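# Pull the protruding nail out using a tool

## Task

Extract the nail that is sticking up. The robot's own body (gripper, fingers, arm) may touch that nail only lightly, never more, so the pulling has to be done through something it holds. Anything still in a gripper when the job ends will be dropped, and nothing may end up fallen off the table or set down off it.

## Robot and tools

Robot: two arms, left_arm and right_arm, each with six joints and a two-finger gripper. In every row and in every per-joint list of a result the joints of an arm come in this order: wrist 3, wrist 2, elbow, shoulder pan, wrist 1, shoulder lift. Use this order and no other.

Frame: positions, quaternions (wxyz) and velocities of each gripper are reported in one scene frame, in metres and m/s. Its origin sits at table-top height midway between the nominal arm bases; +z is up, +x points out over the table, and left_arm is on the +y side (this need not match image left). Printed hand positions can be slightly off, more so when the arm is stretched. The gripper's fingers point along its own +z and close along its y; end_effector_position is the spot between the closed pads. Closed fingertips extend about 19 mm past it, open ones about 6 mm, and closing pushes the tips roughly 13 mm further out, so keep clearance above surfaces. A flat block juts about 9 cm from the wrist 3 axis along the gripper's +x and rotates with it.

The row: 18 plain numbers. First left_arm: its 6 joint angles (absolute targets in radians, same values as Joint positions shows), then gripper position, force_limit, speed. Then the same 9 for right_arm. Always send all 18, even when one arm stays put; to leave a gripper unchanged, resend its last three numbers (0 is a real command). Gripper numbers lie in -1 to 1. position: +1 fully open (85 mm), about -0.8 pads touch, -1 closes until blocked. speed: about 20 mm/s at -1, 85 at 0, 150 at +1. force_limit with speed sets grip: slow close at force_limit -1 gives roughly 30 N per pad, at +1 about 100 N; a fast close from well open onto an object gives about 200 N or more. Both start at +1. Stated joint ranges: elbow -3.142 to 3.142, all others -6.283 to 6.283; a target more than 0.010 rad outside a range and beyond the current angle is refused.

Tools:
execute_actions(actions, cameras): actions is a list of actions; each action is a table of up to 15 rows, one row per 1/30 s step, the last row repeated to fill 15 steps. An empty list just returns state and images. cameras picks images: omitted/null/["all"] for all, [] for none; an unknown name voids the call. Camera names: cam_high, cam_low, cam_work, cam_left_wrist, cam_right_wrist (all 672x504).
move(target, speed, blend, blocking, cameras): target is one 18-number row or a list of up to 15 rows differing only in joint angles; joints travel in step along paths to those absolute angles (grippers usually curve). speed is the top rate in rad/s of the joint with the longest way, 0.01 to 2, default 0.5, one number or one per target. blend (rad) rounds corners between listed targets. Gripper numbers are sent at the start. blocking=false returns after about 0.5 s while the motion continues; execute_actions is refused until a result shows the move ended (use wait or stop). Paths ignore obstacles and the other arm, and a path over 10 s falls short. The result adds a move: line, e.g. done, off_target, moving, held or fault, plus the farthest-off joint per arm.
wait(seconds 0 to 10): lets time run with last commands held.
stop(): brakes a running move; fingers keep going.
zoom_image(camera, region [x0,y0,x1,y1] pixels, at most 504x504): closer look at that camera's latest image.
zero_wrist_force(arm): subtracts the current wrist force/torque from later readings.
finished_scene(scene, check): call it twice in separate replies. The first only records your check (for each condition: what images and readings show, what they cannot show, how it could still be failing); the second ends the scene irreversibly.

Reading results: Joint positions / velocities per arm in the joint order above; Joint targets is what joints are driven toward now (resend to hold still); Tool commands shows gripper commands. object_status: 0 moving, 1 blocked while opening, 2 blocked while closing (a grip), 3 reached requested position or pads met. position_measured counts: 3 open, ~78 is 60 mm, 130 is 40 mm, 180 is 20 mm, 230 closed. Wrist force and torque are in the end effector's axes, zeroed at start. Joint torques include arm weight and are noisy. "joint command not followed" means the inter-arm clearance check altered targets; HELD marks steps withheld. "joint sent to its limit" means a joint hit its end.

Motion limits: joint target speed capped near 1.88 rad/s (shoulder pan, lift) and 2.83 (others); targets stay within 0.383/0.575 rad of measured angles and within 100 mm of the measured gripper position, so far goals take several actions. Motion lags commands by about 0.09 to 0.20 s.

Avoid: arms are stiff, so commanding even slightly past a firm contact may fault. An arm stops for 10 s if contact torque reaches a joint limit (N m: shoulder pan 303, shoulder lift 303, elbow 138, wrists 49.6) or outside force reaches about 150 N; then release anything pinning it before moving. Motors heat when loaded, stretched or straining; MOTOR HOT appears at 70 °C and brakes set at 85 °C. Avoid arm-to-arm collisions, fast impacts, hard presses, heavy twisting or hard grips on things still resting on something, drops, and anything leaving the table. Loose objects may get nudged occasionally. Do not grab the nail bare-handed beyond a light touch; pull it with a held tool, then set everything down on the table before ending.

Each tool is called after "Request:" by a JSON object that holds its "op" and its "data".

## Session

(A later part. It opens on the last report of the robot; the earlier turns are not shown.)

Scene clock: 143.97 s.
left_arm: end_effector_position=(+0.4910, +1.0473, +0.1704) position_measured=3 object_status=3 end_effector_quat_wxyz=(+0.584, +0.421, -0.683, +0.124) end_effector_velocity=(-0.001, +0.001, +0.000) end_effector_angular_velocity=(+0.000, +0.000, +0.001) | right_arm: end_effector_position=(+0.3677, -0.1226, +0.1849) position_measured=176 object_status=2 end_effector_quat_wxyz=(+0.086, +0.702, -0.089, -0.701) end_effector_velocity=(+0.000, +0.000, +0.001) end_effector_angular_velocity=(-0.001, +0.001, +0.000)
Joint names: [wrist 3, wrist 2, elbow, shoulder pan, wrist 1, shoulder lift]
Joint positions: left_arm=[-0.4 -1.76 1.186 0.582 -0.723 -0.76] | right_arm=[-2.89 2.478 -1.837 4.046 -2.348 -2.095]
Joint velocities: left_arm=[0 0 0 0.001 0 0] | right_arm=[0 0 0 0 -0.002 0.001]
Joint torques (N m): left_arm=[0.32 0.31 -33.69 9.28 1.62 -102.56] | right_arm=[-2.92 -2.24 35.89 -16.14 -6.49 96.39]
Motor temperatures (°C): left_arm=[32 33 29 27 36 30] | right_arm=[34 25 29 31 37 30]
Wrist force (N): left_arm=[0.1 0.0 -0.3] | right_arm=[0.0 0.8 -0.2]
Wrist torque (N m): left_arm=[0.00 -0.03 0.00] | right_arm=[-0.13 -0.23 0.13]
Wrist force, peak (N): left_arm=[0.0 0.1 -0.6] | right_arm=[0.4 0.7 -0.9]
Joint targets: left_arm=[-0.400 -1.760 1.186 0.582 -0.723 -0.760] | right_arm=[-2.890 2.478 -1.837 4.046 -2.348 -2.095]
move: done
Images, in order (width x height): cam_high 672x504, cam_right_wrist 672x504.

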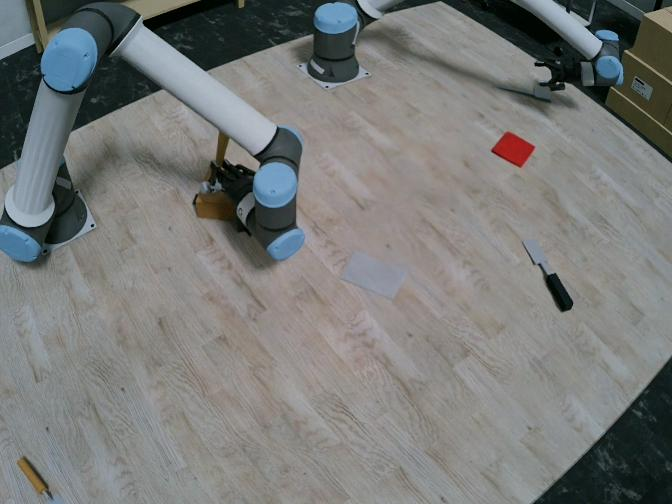

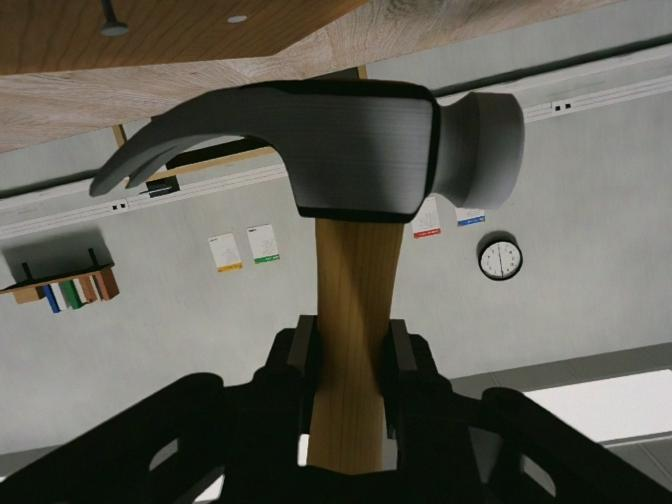

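Request:
{"op": "move", "data": {"target": [-0.4,-1.76,1.186,0.582,-0.723,-0.76,1,1,1,-2.271,2.4835,-1.8239,4.0544,-2.3495,-2.1098,-1,1,-0.8], "speed": 0.4, "cameras": ["cam_right_wrist","cam_high"]}}

Request:
{"op": "zoom_image", "data": {"camera": "cam_right_wrist", "region": [0, 100, 240, 350]}}

Request:
{"op": "move", "data": {"target": [-0.4,-1.76,1.186,0.582,-0.723,-0.76,1,1,1,-2.271,2.4835,-1.8310,4.0544,-2.3156,-2.1366,-1,1,-0.8], "speed": 0.08, "cameras": ["cam_right_wrist","cam_high"]}}

Request:
{"op": "zoom_image", "data": {"camera": "cam_right_wrist", "region": [0, 100, 240, 350]}}

Scene clock: 146.60 s.
left_arm: end_effector_position=(+0.4910, +1.0473, +0.1704) position_measured=3 object_status=3 end_effector_quat_wxyz=(+0.584, +0.421, -0.683, +0.124) end_effector_velocity=(+0.000, +0.000, +0.000) end_effector_angular_velocity=(+0.000, +0.000, +0.001) | right_arm: end_effector_position=(+0.3679, -0.1134, +0.1798) position_measured=176 object_status=2 end_effector_quat_wxyz=(+0.298, +0.641, -0.299, -0.641) end_effector_velocity=(+0.000, +0.000, +0.000) end_effector_angular_velocity=(-0.002, +0.000, +0.000)
Joint names: [wrist 3, wrist 2, elbow, shoulder pan, wrist 1, shoulder lift]
Joint positions: left_arm=[-0.4 -1.76 1.186 0.582 -0.723 -0.76] | right_arm=[-2.271 2.484 -1.824 4.054 -2.35 -2.11]
Joint velocities: left_arm=[0 -0.001 0 0 0 0] | right_arm=[0.001 0 0 0 -0.001 0]
Joint torques (N m): left_arm=[-0.12 0.66 -32.7 10.75 1.6 -103.83] | right_arm=[2.79 4 35.15 21.07 -6 71.39]
Motor temperatures (°C): left_arm=[32 33 29 27 36 30] | right_arm=[34 25 29 31 37 30]
Wrist force (N): left_arm=[-0.1 0.1 -0.2] | right_arm=[-0.5 -0.8 -0.4]
Wrist torque (N m): left_arm=[0.02 0.01 0.00] | right_arm=[-0.16 -0.29 0.01]
Wrist force, peak (N): left_arm=[-0.1 0.3 -0.5] | right_arm=[-0.5 -1.3 -1.5]
Joint targets: left_arm=[-0.400 -1.760 1.186 0.582 -0.723 -0.760] | right_arm=[-2.271 2.483 -1.824 4.054 -2.350 -2.110]
move: done
Images, in order (width x height): cam_high 672x504, cam_right_wrist 672x504.

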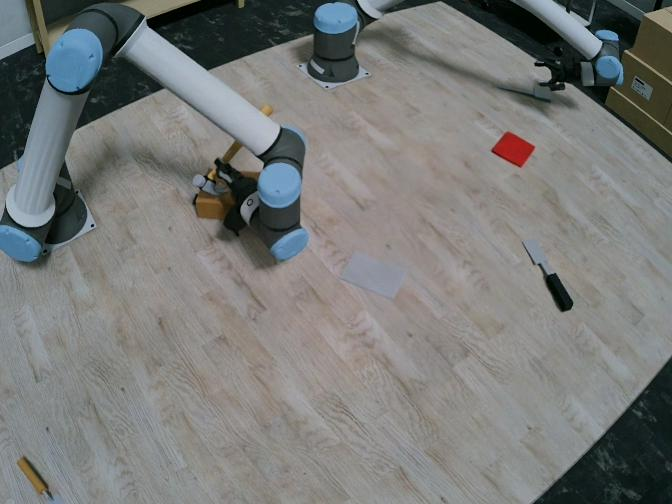

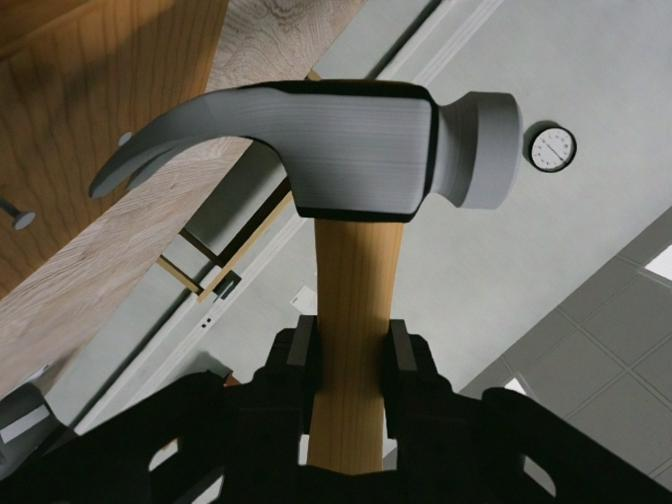

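Scaled by 2.016 from the camera's 672x504 image, which has a finer 960x720 frame.

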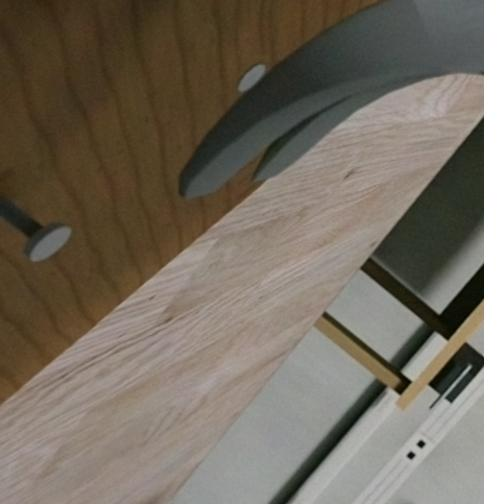

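Scene clock: 147.43 s.
left_arm: end_effector_position=(+0.4910, +1.0473, +0.1704) position_measured=3 object_status=3 end_effector_quat_wxyz=(+0.584, +0.421, -0.683, +0.124) end_effector_velocity=(+0.000, +0.000, +0.000) end_effector_angular_velocity=(+0.000, +0.000, -0.001) | right_arm: end_effector_position=(+0.3679, -0.1135, +0.1579) position_measured=176 object_status=2 end_effector_quat_wxyz=(+0.298, +0.641, -0.299, -0.641) end_effector_velocity=(+0.000, +0.000, -0.001) end_effector_angular_velocity=(-0.001, +0.000, +0.001)
Joint names: [wrist 3, wrist 2, elbow, shoulder pan, wrist 1, shoulder lift]
Joint positions: left_arm=[-0.4 -1.76 1.186 0.582 -0.723 -0.76] | right_arm=[-2.271 2.484 -1.831 4.054 -2.316 -2.137]
Joint velocities: left_arm=[0 0.001 0 0 0 -0.001] | right_arm=[0 0 -0.001 0.001 0.002 -0.001]
Joint torques (N m): left_arm=[-0.25 0.25 -33.02 9.11 1.61 -102.58] | right_arm=[3.15 3.68 21.85 19.87 1.14 71.93]
Motor temperatures (°C): left_arm=[32 33 29 27 36 30] | right_arm=[34 25 29 31 37 30]
Wrist force (N): left_arm=[0.3 0.2 -0.1] | right_arm=[-0.2 -1.0 -0.9]
Wrist torque (N m): left_arm=[0.04 -0.06 0.00] | right_arm=[-0.18 -0.33 0.03]
Wrist force, peak (N): left_arm=[-0.3 0.1 -0.4] | right_arm=[0.1 -2.0 -1.2]
Joint targets: left_arm=[-0.400 -1.760 1.186 0.582 -0.723 -0.760] | right_arm=[-2.271 2.483 -1.831 4.054 -2.316 -2.137]
move: done
Images, in order (width x height): cam_high 672x504, cam_right_wrist 672x504.

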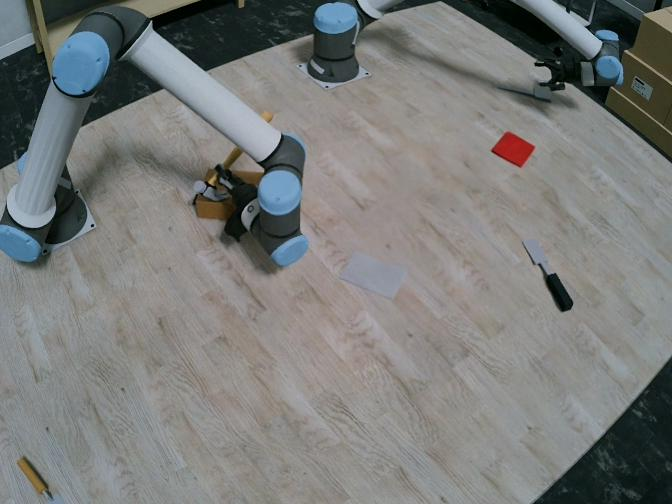

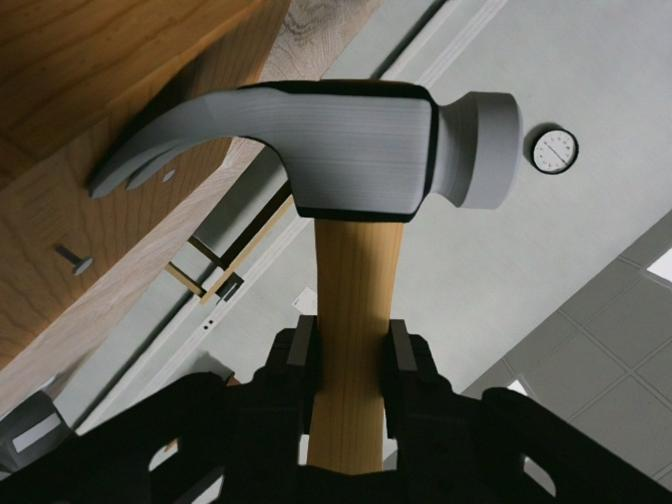

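Scaled by 2.016 from the camera's 672x504 image, which has a finer 960x720 frame.

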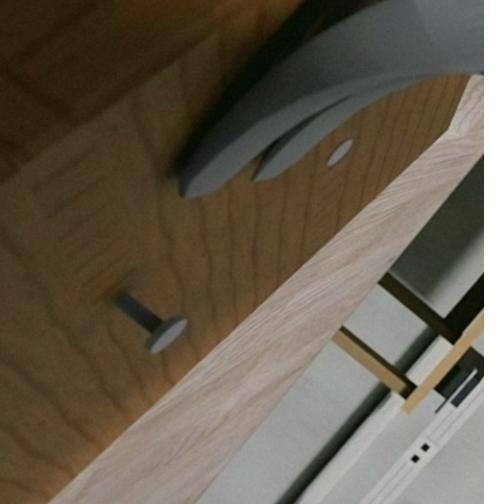

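Request:
{"op": "move", "data": {"target": [-0.4,-1.76,1.186,0.582,-0.723,-0.76,1,1,1,-2.271,2.5144,-1.7783,4.0852,-2.3401,-2.1648,-1,1,-0.8], "speed": 0.03, "cameras": ["cam_right_wrist","cam_high"]}}

Request:
{"op": "zoom_image", "data": {"camera": "cam_right_wrist", "region": [0, 100, 240, 350]}}

Request:
{"op": "zoom_image", "data": {"camera": "cam_high", "region": [205, 165, 255, 209]}}

Scene clock: 150.07 s.
left_arm: end_effector_position=(+0.4910, +1.0473, +0.1704) position_measured=3 object_status=3 end_effector_quat_wxyz=(+0.584, +0.421, -0.683, +0.124) end_effector_velocity=(-0.001, +0.001, +0.001) end_effector_angular_velocity=(+0.001, +0.000, +0.002) | right_arm: end_effector_position=(+0.3679, -0.0761, +0.1580) position_measured=176 object_status=2 end_effector_quat_wxyz=(+0.298, +0.641, -0.299, -0.641) end_effector_velocity=(+0.000, +0.001, +0.000) end_effector_angular_velocity=(+0.000, +0.001, +0.000)
Joint names: [wrist 3, wrist 2, elbow, shoulder pan, wrist 1, shoulder lift]
Joint positions: left_arm=[-0.4 -1.76 1.186 0.582 -0.723 -0.76] | right_arm=[-2.271 2.514 -1.778 4.085 -2.34 -2.165]
Joint velocities: left_arm=[0 0.001 0 0.002 0 -0.001] | right_arm=[-0.001 0.001 0.001 0 -0.002 0]
Joint torques (N m): left_arm=[-0.33 0.18 -32.3 8.51 1.27 -102.4] | right_arm=[3.29 4.28 36.01 21.81 -6.6 74.21]
Motor temperatures (°C): left_arm=[32 33 29 27 36 30] | right_arm=[34 25 29 31 37 30]
Wrist force (N): left_arm=[0.1 0.0 -0.5] | right_arm=[-0.4 -0.9 -1.5]
Wrist torque (N m): left_arm=[0.00 -0.01 0.00] | right_arm=[-0.21 -0.27 -0.01]
Wrist force, peak (N): left_arm=[-0.1 0.2 -0.7] | right_arm=[-0.6 -1.6 -1.1]
Joint targets: left_arm=[-0.400 -1.760 1.186 0.582 -0.723 -0.760] | right_arm=[-2.271 2.514 -1.778 4.085 -2.340 -2.165]
move: done
Images, in order (width x height): cam_high 672x504, cam_right_wrist 672x504.

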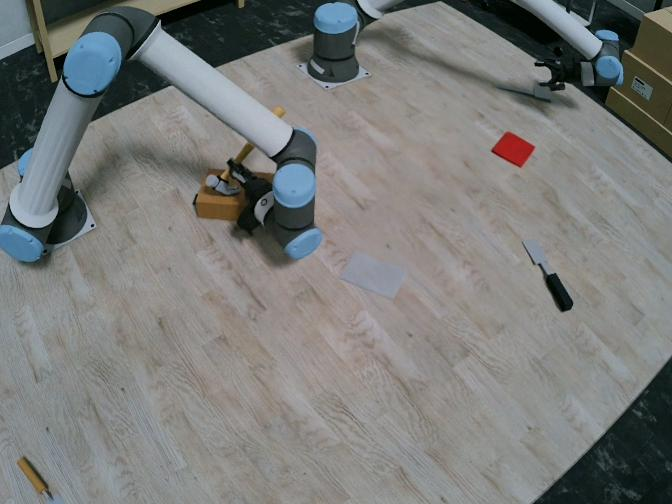

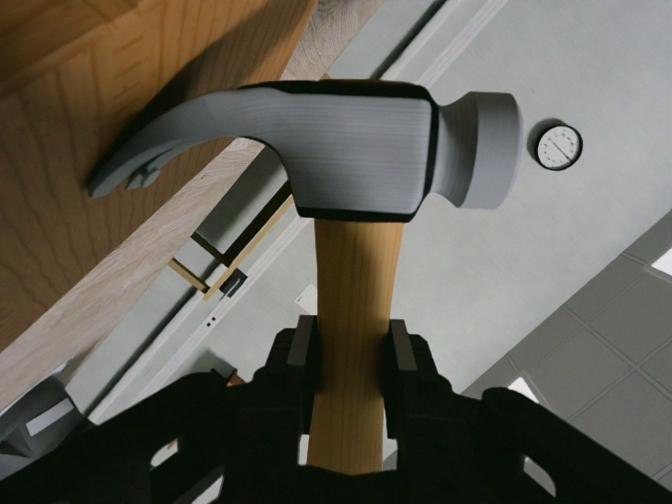

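Scaled by 2.016 from the camera's 672x504 image, which has a finer 960x720 frame.

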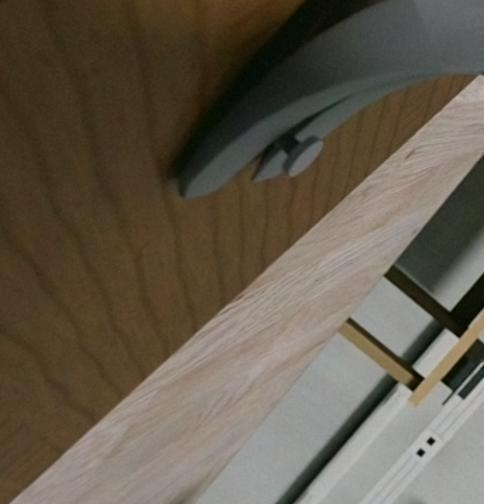

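Scaled by 10.080 from the camera's 672x504 image, which has a finer 960x720 frame.

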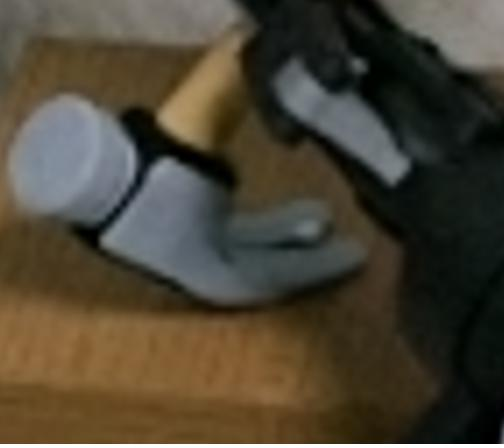

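Request:
{"op": "move", "data": {"target": [-0.4,-1.76,1.186,0.582,-0.723,-0.76,1,1,1,-2.271,2.5216,-1.7655,4.0924,-2.3459,-2.1718,-1,1,-0.8], "speed": 0.015, "cameras": ["cam_right_wrist"]}}

Request:
{"op": "zoom_image", "data": {"camera": "cam_right_wrist", "region": [0, 100, 240, 350]}}

Scene clock: 151.43 s.
left_arm: end_effector_position=(+0.4910, +1.0473, +0.1704) position_measured=3 object_status=3 end_effector_quat_wxyz=(+0.584, +0.421, -0.683, +0.124) end_effector_velocity=(+0.000, -0.001, +0.000) end_effector_angular_velocity=(+0.000, +0.000, -0.001) | right_arm: end_effector_position=(+0.3678, -0.0672, +0.1579) position_measured=176 object_status=2 end_effector_quat_wxyz=(+0.298, +0.641, -0.299, -0.641) end_effector_velocity=(+0.000, +0.001, +0.001) end_effector_angular_velocity=(+0.000, +0.000, -0.001)
Joint names: [wrist 3, wrist 2, elbow, shoulder pan, wrist 1, shoulder lift]
Joint positions: left_arm=[-0.4 -1.76 1.186 0.582 -0.723 -0.76] | right_arm=[-2.271 2.521 -1.766 4.092 -2.346 -2.172]
Joint velocities: left_arm=[0 0 0.001 -0.001 0 -0.001] | right_arm=[0 0.001 0.002 0 -0.001 0]
Joint torques (N m): left_arm=[0.09 0.25 -32.62 8.41 1.27 -101.2] | right_arm=[2.48 7.78 42.45 25.8 -7.11 83.34]
Motor temperatures (°C): left_arm=[32 33 29 27 36 30] | right_arm=[34 25 29 31 37 30]
Wrist force (N): left_arm=[0.0 0.1 -0.3] | right_arm=[13.9 -2.4 -2.6]
Wrist torque (N m): left_arm=[0.02 0.00 0.00] | right_arm=[-0.18 -0.05 0.67]
Wrist force, peak (N): left_arm=[0.2 0.3 -0.4] | right_arm=[13.9 -2.4 -2.6]
Joint targets: left_arm=[-0.400 -1.760 1.186 0.582 -0.723 -0.760] | right_arm=[-2.271 2.522 -1.765 4.092 -2.346 -2.172]
move: done
Images, in order (width x height): cam_right_wrist 672x504.

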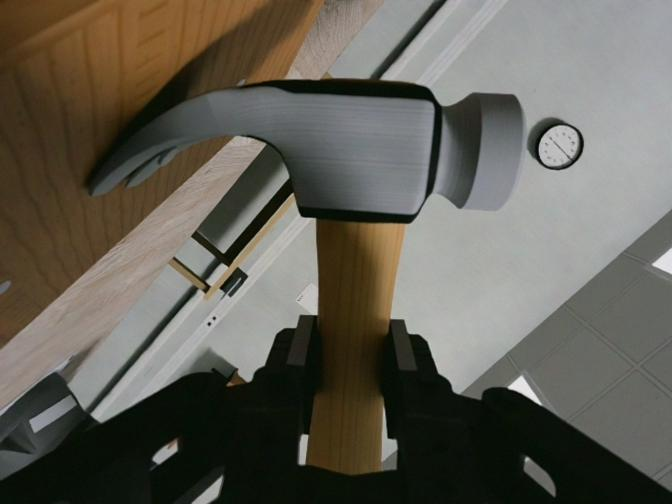

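Scaled by 2.016 from the camera's 672x504 image, which has a finer 960x720 frame.

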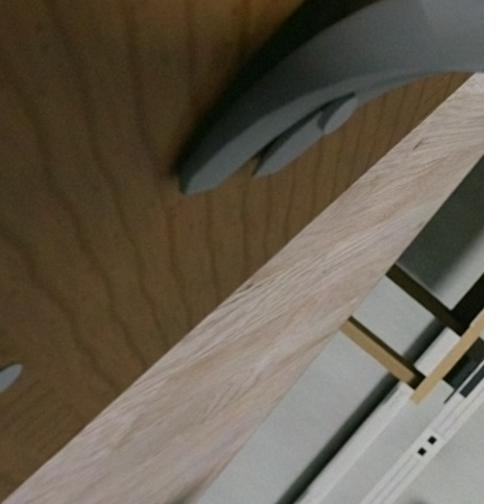

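Request:
{"op": "move", "data": {"target": [-0.4,-1.76,1.186,0.582,-0.723,-0.76,1,1,1,-2.471,2.5076,-1.7895,4.0784,-2.3396,-2.1541,-1,1,-0.8], "speed": 0.08, "cameras": ["cam_right_wrist"]}}

Request:
{"op": "zoom_image", "data": {"camera": "cam_right_wrist", "region": [0, 100, 240, 350]}}

Scene clock: 155.43 s.
left_arm: end_effector_position=(+0.4910, +1.0473, +0.1704) position_measured=3 object_status=3 end_effector_quat_wxyz=(+0.584, +0.421, -0.683, +0.124) end_effector_velocity=(+0.000, +0.000, +0.000) end_effector_angular_velocity=(+0.000, +0.001, +0.000) | right_arm: end_effector_position=(+0.3679, -0.0845, +0.1614) position_measured=176 object_status=2 end_effector_quat_wxyz=(+0.232, +0.667, -0.233, -0.668) end_effector_velocity=(-0.001, +0.000, +0.000) end_effector_angular_velocity=(+0.001, +0.000, +0.002)
Joint names: [wrist 3, wrist 2, elbow, shoulder pan, wrist 1, shoulder lift]
Joint positions: left_arm=[-0.4 -1.76 1.186 0.582 -0.723 -0.76] | right_arm=[-2.471 2.508 -1.789 4.078 -2.34 -2.154]
Joint velocities: left_arm=[0 0.001 0 0 0 0] | right_arm=[-0.001 0 0 0.002 0 0.001]
Joint torques (N m): left_arm=[0.03 0.36 -33.42 8.93 1.14 -100.35] | right_arm=[-3.38 -2.07 39.58 -16.12 -11.91 144.83]
Motor temperatures (°C): left_arm=[32 33 29 27 36 30] | right_arm=[34 25 29 31 37 30]
Wrist force (N): left_arm=[0.0 0.4 -0.3] | right_arm=[57.5 -43.1 -2.6]
Wrist torque (N m): left_arm=[0.06 -0.01 0.00] | right_arm=[0.21 0.50 0.50]
Wrist force, peak (N): left_arm=[0.3 0.3 -0.5] | right_arm=[58.1 -43.3 -2.5]
Joint targets: left_arm=[-0.400 -1.760 1.186 0.582 -0.723 -0.760] | right_arm=[-2.471 2.508 -1.789 4.078 -2.340 -2.154]
move: done
Images, in order (width x height): cam_right_wrist 672x504.

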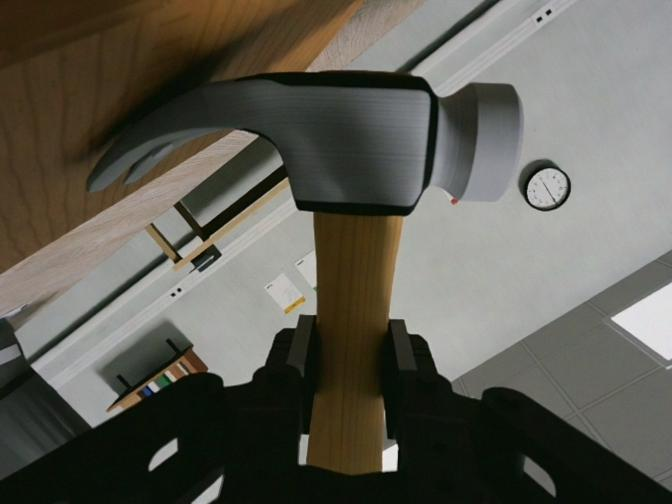

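Scaled by 2.016 from the camera's 672x504 image, which has a finer 960x720 frame.

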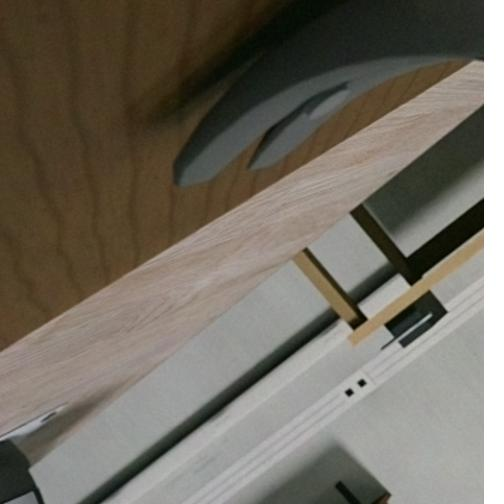

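Request:
{"op": "move", "data": {"target": [-0.4,-1.76,1.186,0.582,-0.723,-0.76,1,1,1,-2.591,2.4996,-1.8039,4.0704,-2.3299,-2.1494,-1,1,-0.8], "speed": 0.06, "cameras": ["cam_right_wrist"]}}

Request:
{"op": "zoom_image", "data": {"camera": "cam_right_wrist", "region": [0, 100, 240, 350]}}

Scene clock: 158.00 s.
left_arm: end_effector_position=(+0.4910, +1.0473, +0.1704) position_measured=3 object_status=3 end_effector_quat_wxyz=(+0.584, +0.421, -0.683, +0.124) end_effector_velocity=(+0.000, +0.000, +0.000) end_effector_angular_velocity=(-0.001, -0.001, +0.001) | right_arm: end_effector_position=(+0.3680, -0.0942, +0.1592) position_measured=176 object_status=2 end_effector_quat_wxyz=(+0.192, +0.680, -0.193, -0.681) end_effector_velocity=(+0.000, +0.000, +0.000) end_effector_angular_velocity=(+0.001, +0.000, +0.000)
Joint names: [wrist 3, wrist 2, elbow, shoulder pan, wrist 1, shoulder lift]
Joint positions: left_arm=[-0.4 -1.76 1.186 0.582 -0.723 -0.76] | right_arm=[-2.591 2.5 -1.804 4.07 -2.33 -2.149]
Joint velocities: left_arm=[0.001 0 0 0.001 0 0] | right_arm=[-0.001 0 0 0 0 0]
Joint torques (N m): left_arm=[0.46 -0.04 -33.4 6 1.48 -103.93] | right_arm=[-2.85 -3.04 22.22 -16.82 0.95 100.24]
Motor temperatures (°C): left_arm=[32 33 29 27 36 30] | right_arm=[34 25 29 31 37 30]
Wrist force (N): left_arm=[0.2 0.2 -0.2] | right_arm=[0.1 0.2 -1.0]
Wrist torque (N m): left_arm=[0.03 -0.04 -0.01] | right_arm=[-0.13 -0.20 0.07]
Wrist force, peak (N): left_arm=[0.3 -0.1 -0.6] | right_arm=[59.3 -43.9 -2.6]
Joint targets: left_arm=[-0.400 -1.760 1.186 0.582 -0.723 -0.760] | right_arm=[-2.591 2.500 -1.804 4.070 -2.330 -2.149]
move: done
Images, in order (width x height): cam_right_wrist 672x504.

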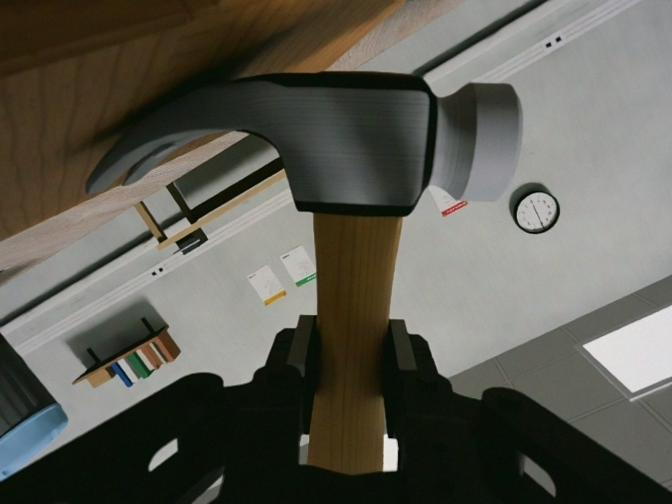

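Scaled by 2.016 from the camera's 672x504 image, which has a finer 960x720 frame.

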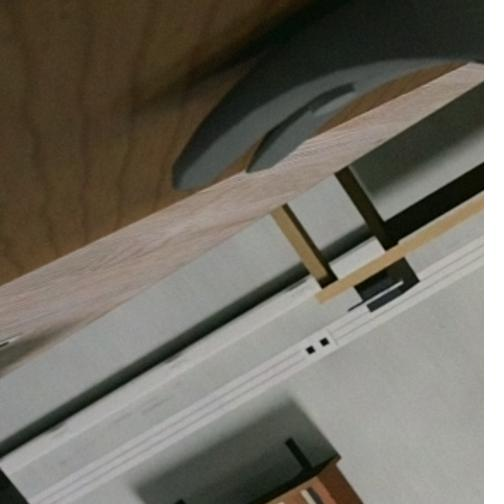

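Request:
{"op": "move", "data": {"target": [-0.4,-1.76,1.186,0.582,-0.723,-0.76,1,1,1,-2.691,2.4931,-1.8148,4.0639,-2.3257,-2.1427,-1,1,-0.8], "speed": 0.05, "cameras": []}}

Request:
{"op": "move", "data": {"target": [-0.4,-1.76,1.186,0.582,-0.723,-0.76,1,1,1,-2.741,2.4898,-1.8202,4.0606,-2.3234,-2.1397,-1,1,-0.8], "speed": 0.05, "cameras": ["cam_right_wrist"]}}

Request:
{"op": "zoom_image", "data": {"camera": "cam_right_wrist", "region": [0, 100, 240, 350]}}

Scene clock: 160.70 s.
left_arm: end_effector_position=(+0.4910, +1.0473, +0.1704) position_measured=3 object_status=3 end_effector_quat_wxyz=(+0.584, +0.421, -0.683, +0.124) end_effector_velocity=(+0.001, -0.001, +0.000) end_effector_angular_velocity=(-0.001, +0.000, +0.000) | right_arm: end_effector_position=(+0.3679, -0.1021, +0.1597) position_measured=176 object_status=2 end_effector_quat_wxyz=(+0.157, +0.689, -0.159, -0.689) end_effector_velocity=(-0.001, +0.000, -0.001) end_effector_angular_velocity=(-0.001, +0.002, +0.002)
Joint names: [wrist 3, wrist 2, elbow, shoulder pan, wrist 1, shoulder lift]
Joint positions: left_arm=[-0.4 -1.76 1.186 0.582 -0.723 -0.76] | right_arm=[-2.691 2.493 -1.815 4.064 -2.326 -2.143]
Joint velocities: left_arm=[0 -0.001 0 -0.001 0 0.001] | right_arm=[-0.001 0 0 0.002 0 -0.002]
Joint torques (N m): left_arm=[0.15 0.2 -33.49 6.83 0.76 -103.35] | right_arm=[-3.67 -8.36 35.43 -21.77 -18.23 157.75]
Motor temperatures (°C): left_arm=[32 33 29 27 36 30] | right_arm=[34 25 29 31 37 30]
Wrist force (N): left_arm=[0.2 -0.1 -0.2] | right_arm=[79.2 -58.5 -2.3]
Wrist torque (N m): left_arm=[-0.01 -0.03 0.00] | right_arm=[0.36 0.69 0.76]
Wrist force, peak (N): left_arm=[0.1 0.3 -0.5] | right_arm=[80.3 -58.6 -2.6]
Joint targets: left_arm=[-0.400 -1.760 1.186 0.582 -0.723 -0.760] | right_arm=[-2.691 2.493 -1.815 4.064 -2.326 -2.143]
move: done
No camera images: "cameras" was empty.

Scene clock: 162.03 s.
left_arm: end_effector_position=(+0.4910, +1.0473, +0.1704) position_measured=3 object_status=3 end_effector_quat_wxyz=(+0.584, +0.421, -0.683, +0.124) end_effector_velocity=(+0.000, -0.001, -0.001) end_effector_angular_velocity=(-0.001, +0.002, -0.001) | right_arm: end_effector_position=(+0.3679, -0.1060, +0.1599) position_measured=176 object_status=2 end_effector_quat_wxyz=(+0.140, +0.693, -0.141, -0.693) end_effector_velocity=(+0.000, -0.001, +0.000) end_effector_angular_velocity=(+0.001, +0.001, -0.001)
Joint names: [wrist 3, wrist 2, elbow, shoulder pan, wrist 1, shoulder lift]
Joint positions: left_arm=[-0.4 -1.76 1.186 0.582 -0.723 -0.76] | right_arm=[-2.741 2.49 -1.82 4.061 -2.323 -2.14]
Joint velocities: left_arm=[0 0 0.001 -0.001 0 0.001] | right_arm=[-0.002 0 -0.001 -0.002 0 0]
Joint torques (N m): left_arm=[-0.19 0.4 -31.9 9.89 0.69 -103.53] | right_arm=[-3.67 -10.96 20.7 -22.41 -12.34 130.9]
Motor temperatures (°C): left_arm=[32 33 29 27 36 30] | right_arm=[34 25 29 31 37 30]
Wrist force (N): left_arm=[0.0 0.2 -0.2] | right_arm=[41.7 -45.6 -9.2]
Wrist torque (N m): left_arm=[0.02 -0.01 0.00] | right_arm=[0.31 0.25 0.61]
Wrist force, peak (N): left_arm=[0.0 0.3 -0.5] | right_arm=[96.3 -69.3 -2.7]
Joint targets: left_arm=[-0.400 -1.760 1.186 0.582 -0.723 -0.760] | right_arm=[-2.741 2.490 -1.820 4.061 -2.323 -2.140]
move: done
Images, in order (width x height): cam_right_wrist 672x504.

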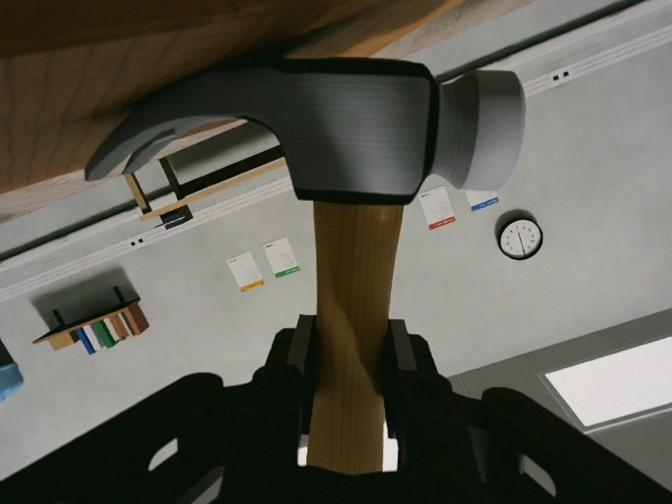

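Scaled by 2.016 from the camera's 672x504 image, which has a finer 960x720 frame.

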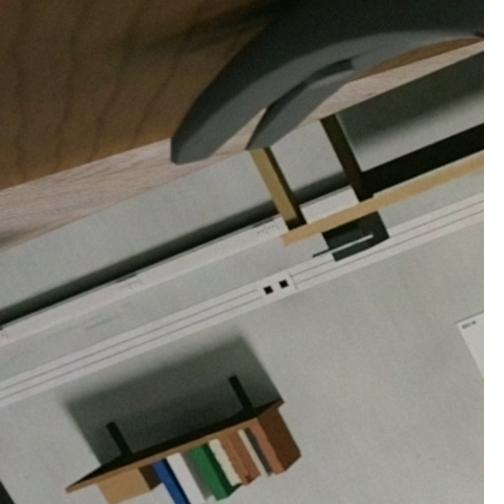

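Request:
{"op": "move", "data": {"target": [-0.4,-1.76,1.186,0.582,-0.723,-0.76,1,1,1,-2.791,2.4865,-1.8259,4.0573,-2.3188,-2.1385,-1,1,-0.8], "speed": 0.05, "cameras": []}}

Request:
{"op": "move", "data": {"target": [-0.4,-1.76,1.186,0.582,-0.723,-0.76,1,1,1,-2.861,2.4823,-1.8325,4.0531,-2.3160,-2.1347,-1,1,-0.8], "speed": 0.05, "cameras": ["cam_right_wrist"]}}

Request:
{"op": "zoom_image", "data": {"camera": "cam_right_wrist", "region": [0, 50, 240, 300]}}

Scene clock: 163.73 s.
left_arm: end_effector_position=(+0.4910, +1.0473, +0.1704) position_measured=3 object_status=3 end_effector_quat_wxyz=(+0.584, +0.421, -0.683, +0.124) end_effector_velocity=(+0.000, +0.000, -0.001) end_effector_angular_velocity=(+0.000, +0.001, +0.001) | right_arm: end_effector_position=(+0.3679, -0.1099, +0.1585) position_measured=176 object_status=2 end_effector_quat_wxyz=(+0.123, +0.696, -0.124, -0.696) end_effector_velocity=(+0.000, +0.000, +0.001) end_effector_angular_velocity=(+0.001, +0.000, +0.000)
Joint names: [wrist 3, wrist 2, elbow, shoulder pan, wrist 1, shoulder lift]
Joint positions: left_arm=[-0.4 -1.76 1.186 0.582 -0.723 -0.76] | right_arm=[-2.791 2.487 -1.826 4.057 -2.319 -2.138]
Joint velocities: left_arm=[0 0 0 0.001 0 0.001] | right_arm=[-0.001 0 0 -0.001 0 0.001]
Joint torques (N m): left_arm=[-0.04 0.3 -33.97 8.52 1.28 -104] | right_arm=[-3.97 -21.23 -12.51 -23.92 -2.62 86.51]
Motor temperatures (°C): left_arm=[32 33 29 27 36 30] | right_arm=[34 25 29 31 37 30]
Wrist force (N): left_arm=[0.0 0.2 -0.2] | right_arm=[-35.4 -49.5 -23.8]
Wrist torque (N m): left_arm=[0.03 -0.01 0.00] | right_arm=[0.52 -0.69 0.97]
Wrist force, peak (N): left_arm=[0.2 0.3 -0.5] | right_arm=[-35.2 -49.8 -23.7]
Joint targets: left_arm=[-0.400 -1.760 1.186 0.582 -0.723 -0.760] | right_arm=[-2.791 2.486 -1.826 4.057 -2.319 -2.139]
move: done
No camera images: "cameras" was empty.

Scene clock: 165.47 s.
left_arm: end_effector_position=(+0.4910, +1.0473, +0.1704) position_measured=3 object_status=3 end_effector_quat_wxyz=(+0.584, +0.421, -0.683, +0.124) end_effector_velocity=(+0.000, +0.000, +0.001) end_effector_angular_velocity=(+0.000, +0.000, +0.002) | right_arm: end_effector_position=(+0.3679, -0.1148, +0.1586) position_measured=176 object_status=2 end_effector_quat_wxyz=(+0.098, +0.700, -0.100, -0.700) end_effector_velocity=(+0.001, -0.001, +0.000) end_effector_angular_velocity=(+0.000, +0.000, -0.001)
Joint names: [wrist 3, wrist 2, elbow, shoulder pan, wrist 1, shoulder lift]
Joint positions: left_arm=[-0.4 -1.76 1.186 0.582 -0.723 -0.76] | right_arm=[-2.861 2.482 -1.832 4.053 -2.316 -2.135]
Joint velocities: left_arm=[-0.001 -0.001 0.001 0.001 0 -0.001] | right_arm=[-0.001 0 0 -0.002 -0.001 0]
Joint torques (N m): left_arm=[-0.11 0.22 -32.53 10.85 0.75 -106.22] | right_arm=[-4.8 -23.71 -5.08 -26.78 -12.37 117.35]
Motor temperatures (°C): left_arm=[32 33 29 27 36 30] | right_arm=[34 25 29 31 37 30]
Wrist force (N): left_arm=[0.2 0.0 -0.4] | right_arm=[12.2 -74.2 -24.3]
Wrist torque (N m): left_arm=[0.01 -0.05 0.00] | right_arm=[0.58 -0.15 1.74]
Wrist force, peak (N): left_arm=[0.2 0.2 -0.6] | right_arm=[10.5 -74.4 -24.5]
Joint targets: left_arm=[-0.400 -1.760 1.186 0.582 -0.723 -0.760] | right_arm=[-2.861 2.482 -1.833 4.053 -2.316 -2.135]
move: done
Images, in order (width x height): cam_right_wrist 672x504.

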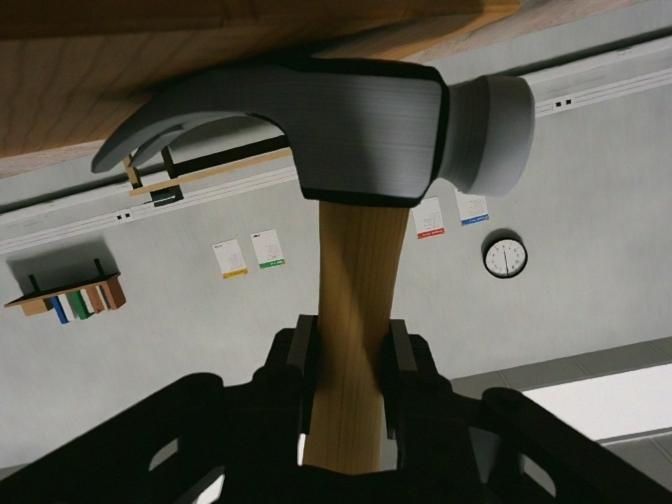

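Scaled by 2.016 from the camera's 672x504 image, which has a finer 960x720 frame.

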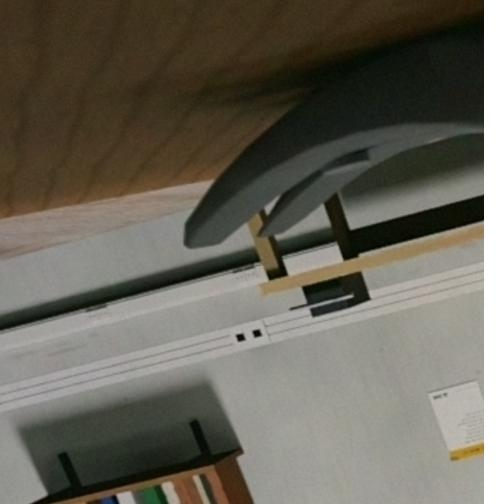

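Request:
{"op": "move", "data": {"target": [-0.4,-1.76,1.186,0.582,-0.723,-0.76,1,1,1,-2.931,2.4785,-1.8387,4.0493,-2.3136,-2.1310,-1,1,-0.8], "speed": 0.05, "cameras": []}}

Request:
{"op": "move", "data": {"target": [-0.4,-1.76,1.186,0.582,-0.723,-0.76,1,1,1,-3.001,2.4745,-1.8449,4.0453,-2.3101,-2.1283,-1,1,-0.8], "speed": 0.05, "cameras": ["cam_right_wrist"]}}

Request:
{"op": "zoom_image", "data": {"camera": "cam_right_wrist", "region": [0, 50, 240, 300]}}

Scene clock: 167.60 s.
left_arm: end_effector_position=(+0.4910, +1.0473, +0.1704) position_measured=3 object_status=3 end_effector_quat_wxyz=(+0.584, +0.421, -0.683, +0.124) end_effector_velocity=(-0.001, +0.000, +0.000) end_effector_angular_velocity=(+0.000, +0.001, +0.001) | right_arm: end_effector_position=(+0.3678, -0.1194, +0.1589) position_measured=176 object_status=2 end_effector_quat_wxyz=(+0.074, +0.703, -0.075, -0.703) end_effector_velocity=(+0.000, +0.000, +0.001) end_effector_angular_velocity=(+0.003, -0.002, +0.000)
Joint names: [wrist 3, wrist 2, elbow, shoulder pan, wrist 1, shoulder lift]
Joint positions: left_arm=[-0.4 -1.76 1.186 0.582 -0.723 -0.76] | right_arm=[-2.931 2.479 -1.839 4.049 -2.314 -2.131]
Joint velocities: left_arm=[0 -0.001 0.001 0.001 0 0] | right_arm=[-0.001 0 0 0 0.001 0.002]
Joint torques (N m): left_arm=[-0.13 0.29 -33.87 11.41 0.9 -102.65] | right_arm=[-4.8 -30.55 -4.68 -42.11 -19.5 136.23]
Motor temperatures (°C): left_arm=[32 33 29 27 36 30] | right_arm=[34 25 29 31 37 30]
Wrist force (N): left_arm=[0.2 0.0 -0.3] | right_arm=[44.2 -102.4 -11.3]
Wrist torque (N m): left_arm=[0.00 -0.05 0.00] | right_arm=[0.87 0.32 2.07]
Wrist force, peak (N): left_arm=[0.2 0.5 -0.6] | right_arm=[39.3 -104.7 -12.7]
Joint targets: left_arm=[-0.400 -1.760 1.186 0.582 -0.723 -0.760] | right_arm=[-2.931 2.479 -1.839 4.049 -2.314 -2.131]
move: done
No camera images: "cameras" was empty.

Scene clock: 169.33 s.
left_arm: end_effector_position=(+0.4910, +1.0473, +0.1704) position_measured=3 object_status=3 end_effector_quat_wxyz=(+0.584, +0.421, -0.683, +0.124) end_effector_velocity=(+0.000, +0.000, +0.001) end_effector_angular_velocity=(+0.000, -0.001, +0.000) | right_arm: end_effector_position=(+0.3679, -0.1239, +0.1584) position_measured=176 object_status=2 end_effector_quat_wxyz=(+0.049, +0.705, -0.050, -0.705) end_effector_velocity=(+0.000, +0.000, +0.000) end_effector_angular_velocity=(+0.001, +0.000, +0.001)
Joint names: [wrist 3, wrist 2, elbow, shoulder pan, wrist 1, shoulder lift]
Joint positions: left_arm=[-0.4 -1.76 1.186 0.582 -0.723 -0.76] | right_arm=[-3.001 2.475 -1.845 4.045 -2.31 -2.128]
Joint velocities: left_arm=[0 0 0 0 0 -0.001] | right_arm=[-0.001 0 0 0.001 0.001 0]
Joint torques (N m): left_arm=[-0.37 0.45 -33.61 10.63 0.71 -100.48] | right_arm=[-5.39 -33.86 -11.75 -45.15 -17.29 124.62]
Motor temperatures (°C): left_arm=[32 33 29 27 36 30] | right_arm=[34 25 29 31 37 30]
Wrist force (N): left_arm=[0.2 0.0 -0.4] | right_arm=[34.8 -106.0 -11.3]
Wrist torque (N m): left_arm=[0.00 -0.04 0.00] | right_arm=[0.93 0.19 2.76]
Wrist force, peak (N): left_arm=[-0.1 0.3 -0.6] | right_arm=[41.4 -106.9 -10.7]
Joint targets: left_arm=[-0.400 -1.760 1.186 0.582 -0.723 -0.760] | right_arm=[-3.001 2.474 -1.845 4.045 -2.310 -2.128]
move: done
Images, in order (width x height): cam_right_wrist 672x504.

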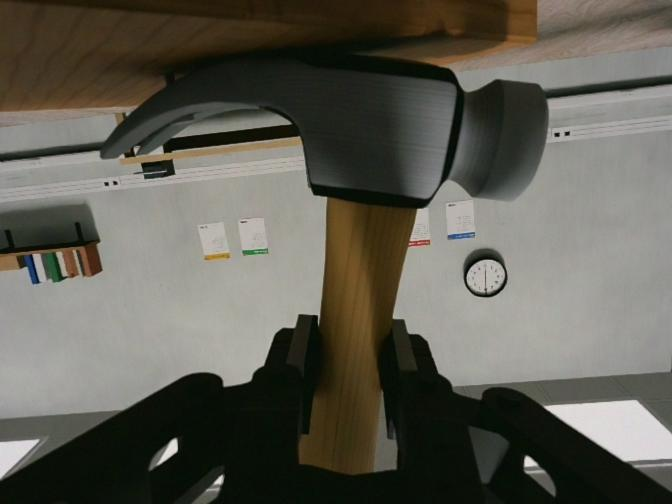

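Scaled by 2.016 from the camera's 672x504 image, which has a finer 960x720 frame.

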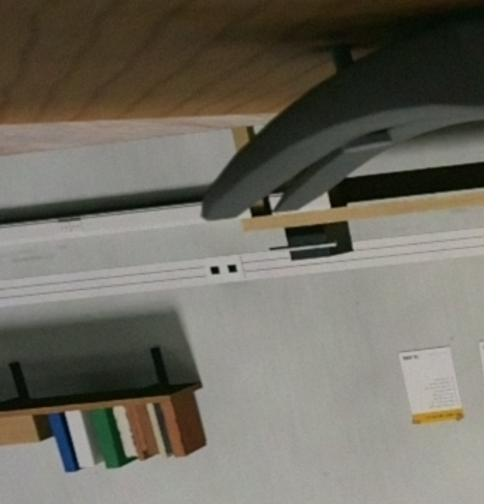

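Request:
{"op": "move", "data": {"target": [-0.4,-1.76,1.186,0.582,-0.723,-0.76,1,1,1,-2.791,2.4865,-1.8248,4.0573,-2.3249,-2.1335,-1,1,-0.8], "speed": 0.1, "cameras": ["cam_right_wrist"]}}

Request:
{"op": "zoom_image", "data": {"camera": "cam_right_wrist", "region": [0, 50, 240, 300]}}

Scene clock: 172.27 s.
left_arm: end_effector_position=(+0.4910, +1.0473, +0.1704) position_measured=3 object_status=3 end_effector_quat_wxyz=(+0.584, +0.421, -0.683, +0.124) end_effector_velocity=(+0.000, +0.000, +0.000) end_effector_angular_velocity=(+0.000, +0.001, +0.000) | right_arm: end_effector_position=(+0.3679, -0.1100, +0.1625) position_measured=176 object_status=2 end_effector_quat_wxyz=(+0.123, +0.696, -0.124, -0.696) end_effector_velocity=(+0.000, +0.000, +0.000) end_effector_angular_velocity=(-0.002, +0.000, +0.001)
Joint names: [wrist 3, wrist 2, elbow, shoulder pan, wrist 1, shoulder lift]
Joint positions: left_arm=[-0.4 -1.76 1.186 0.582 -0.723 -0.76] | right_arm=[-2.791 2.486 -1.825 4.057 -2.325 -2.133]
Joint velocities: left_arm=[0 0 0 0 0 0.001] | right_arm=[0.002 0 0 0.001 0 0]
Joint torques (N m): left_arm=[0.08 0.44 -34.97 3.89 0.45 -106.92] | right_arm=[3.08 4.09 34.78 21.85 -6.26 70.99]
Motor temperatures (°C): left_arm=[32 33 29 27 36 30] | right_arm=[34 25 29 31 37 30]
Wrist force (N): left_arm=[0.2 0.2 -0.1] | right_arm=[-0.1 0.5 -1.0]
Wrist torque (N m): left_arm=[0.04 -0.05 0.00] | right_arm=[-0.10 -0.17 0.10]
Wrist force, peak (N): left_arm=[0.2 -0.2 -0.6] | right_arm=[34.0 -106.3 -11.7]
Joint targets: left_arm=[-0.400 -1.760 1.186 0.582 -0.723 -0.760] | right_arm=[-2.791 2.486 -1.825 4.057 -2.325 -2.133]
move: done
Images, in order (width x height): cam_right_wrist 672x504.

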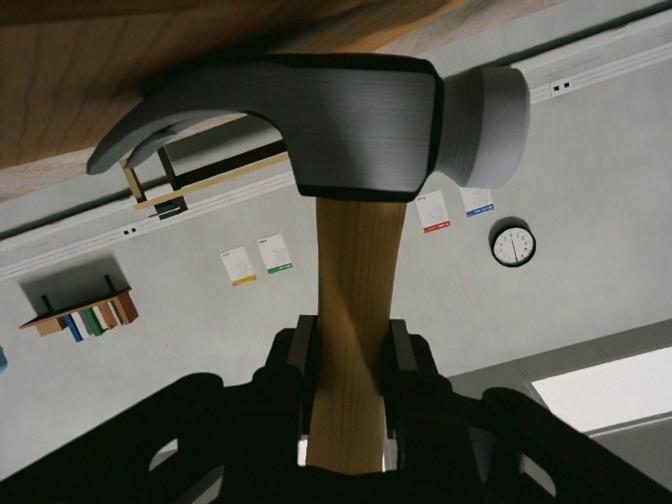

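Scaled by 2.016 from the camera's 672x504 image, which has a finer 960x720 frame.

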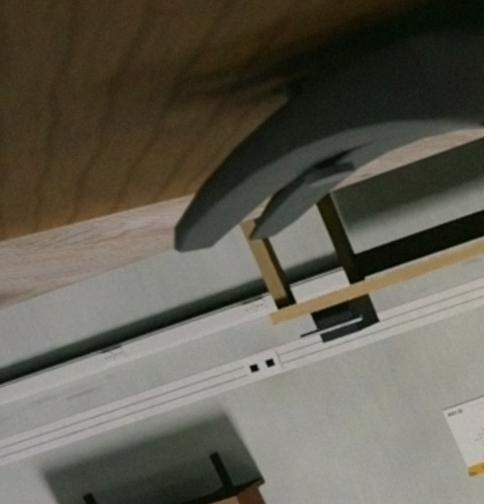

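Request:
{"op": "move", "data": {"target": [-0.4,-1.76,1.186,0.582,-0.723,-0.76,1,1,1,-2.471,2.5112,-1.7823,4.0820,-2.3471,-2.1538,-1,1,-0.8], "speed": 0.08, "cameras": ["cam_right_wrist"]}}

Request:
{"op": "zoom_image", "data": {"camera": "cam_right_wrist", "region": [0, 50, 240, 300]}}

Scene clock: 176.93 s.
left_arm: end_effector_position=(+0.4910, +1.0473, +0.1704) position_measured=3 object_status=3 end_effector_quat_wxyz=(+0.584, +0.421, -0.683, +0.124) end_effector_velocity=(+0.000, +0.000, +0.002) end_effector_angular_velocity=(+0.001, -0.002, +0.001) | right_arm: end_effector_position=(+0.3679, -0.0800, +0.1645) position_measured=176 object_status=2 end_effector_quat_wxyz=(+0.232, +0.668, -0.233, -0.668) end_effector_velocity=(+0.001, +0.000, +0.000) end_effector_angular_velocity=(-0.003, +0.000, -0.002)
Joint names: [wrist 3, wrist 2, elbow, shoulder pan, wrist 1, shoulder lift]
Joint positions: left_arm=[-0.4 -1.76 1.186 0.582 -0.723 -0.76] | right_arm=[-2.471 2.511 -1.782 4.082 -2.347 -2.154]
Joint velocities: left_arm=[0 0 -0.001 0.001 0 -0.002] | right_arm=[0.002 0 0.001 -0.002 -0.001 -0.001]
Joint torques (N m): left_arm=[-0.14 0.39 -33.31 6.81 0.24 -103.25] | right_arm=[3.3 4.14 35.37 22.71 -6.21 72.83]
Motor temperatures (°C): left_arm=[32 33 29 27 36 30] | right_arm=[34 25 29 31 37 30]
Wrist force (N): left_arm=[0.0 0.0 -0.2] | right_arm=[0.3 -0.4 -1.3]
Wrist torque (N m): left_arm=[-0.01 -0.01 0.00] | right_arm=[-0.18 -0.26 0.01]
Wrist force, peak (N): left_arm=[0.1 0.0 -0.8] | right_arm=[0.1 -0.8 -1.7]
Joint targets: left_arm=[-0.400 -1.760 1.186 0.582 -0.723 -0.760] | right_arm=[-2.471 2.511 -1.782 4.082 -2.347 -2.154]
move: done
Images, in order (width x height): cam_right_wrist 672x504.

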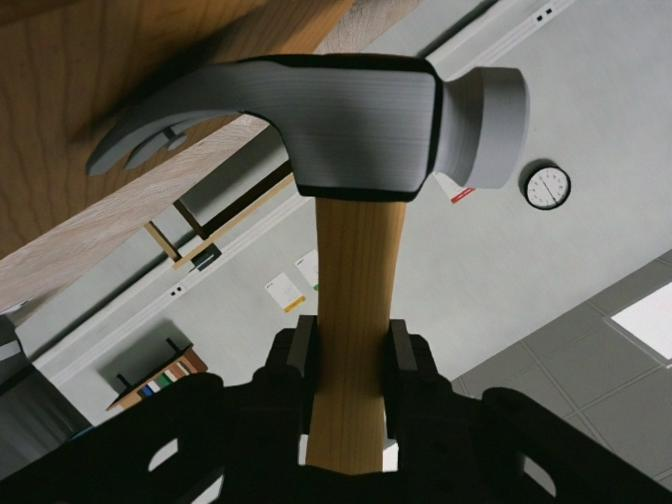

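Scaled by 2.016 from the camera's 672x504 image, which has a finer 960x720 frame.

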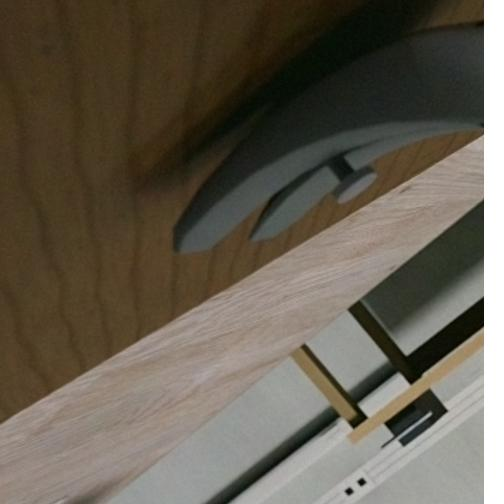

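Request:
{"op": "move", "data": {"target": [-0.4,-1.76,1.186,0.582,-0.723,-0.76,1,1,1,-2.471,2.5160,-1.7738,4.0868,-2.3509,-2.1585,-1,1,-0.8], "speed": 0.02, "cameras": ["cam_right_wrist"]}}

Request:
{"op": "zoom_image", "data": {"camera": "cam_right_wrist", "region": [0, 50, 240, 300]}}

Scene clock: 178.03 s.
left_arm: end_effector_position=(+0.4910, +1.0473, +0.1704) position_measured=3 object_status=3 end_effector_quat_wxyz=(+0.584, +0.421, -0.683, +0.124) end_effector_velocity=(-0.001, +0.000, +0.000) end_effector_angular_velocity=(+0.000, +0.001, +0.001) | right_arm: end_effector_position=(+0.3678, -0.0742, +0.1645) position_measured=176 object_status=2 end_effector_quat_wxyz=(+0.232, +0.667, -0.233, -0.668) end_effector_velocity=(-0.001, +0.002, -0.001) end_effector_angular_velocity=(+0.000, +0.000, +0.002)
Joint names: [wrist 3, wrist 2, elbow, shoulder pan, wrist 1, shoulder lift]
Joint positions: left_arm=[-0.4 -1.76 1.186 0.582 -0.723 -0.76] | right_arm=[-2.471 2.516 -1.774 4.087 -2.351 -2.158]
Joint velocities: left_arm=[0 0 0.001 0.001 0 0] | right_arm=[0 0.001 0.002 0.003 0 -0.002]
Joint torques (N m): left_arm=[0.18 0.1 -35.23 9.55 0.78 -102.17] | right_arm=[1 9.91 44.73 25.21 -3.02 77.95]
Motor temperatures (°C): left_arm=[32 33 29 27 36 30] | right_arm=[34 25 29 31 37 30]
Wrist force (N): left_arm=[0.1 0.0 -0.2] | right_arm=[11.5 14.1 -1.9]
Wrist torque (N m): left_arm=[0.01 -0.03 0.00] | right_arm=[-0.26 -0.09 1.66]
Wrist force, peak (N): left_arm=[-0.1 0.2 -0.7] | right_arm=[11.4 14.3 -2.1]
Joint targets: left_arm=[-0.400 -1.760 1.186 0.582 -0.723 -0.760] | right_arm=[-2.471 2.516 -1.774 4.087 -2.351 -2.159]
move: done
Images, in order (width x height): cam_right_wrist 672x504.

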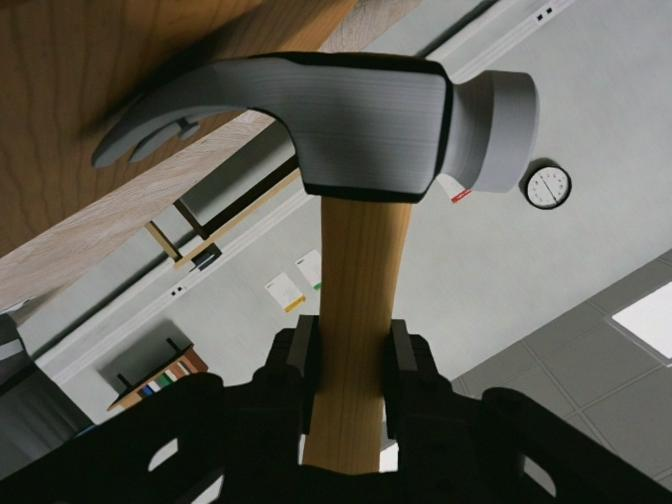

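Scaled by 2.016 from the camera's 672x504 image, which has a finer 960x720 frame.

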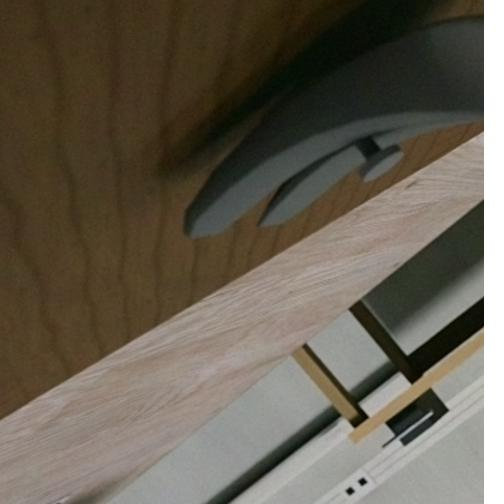

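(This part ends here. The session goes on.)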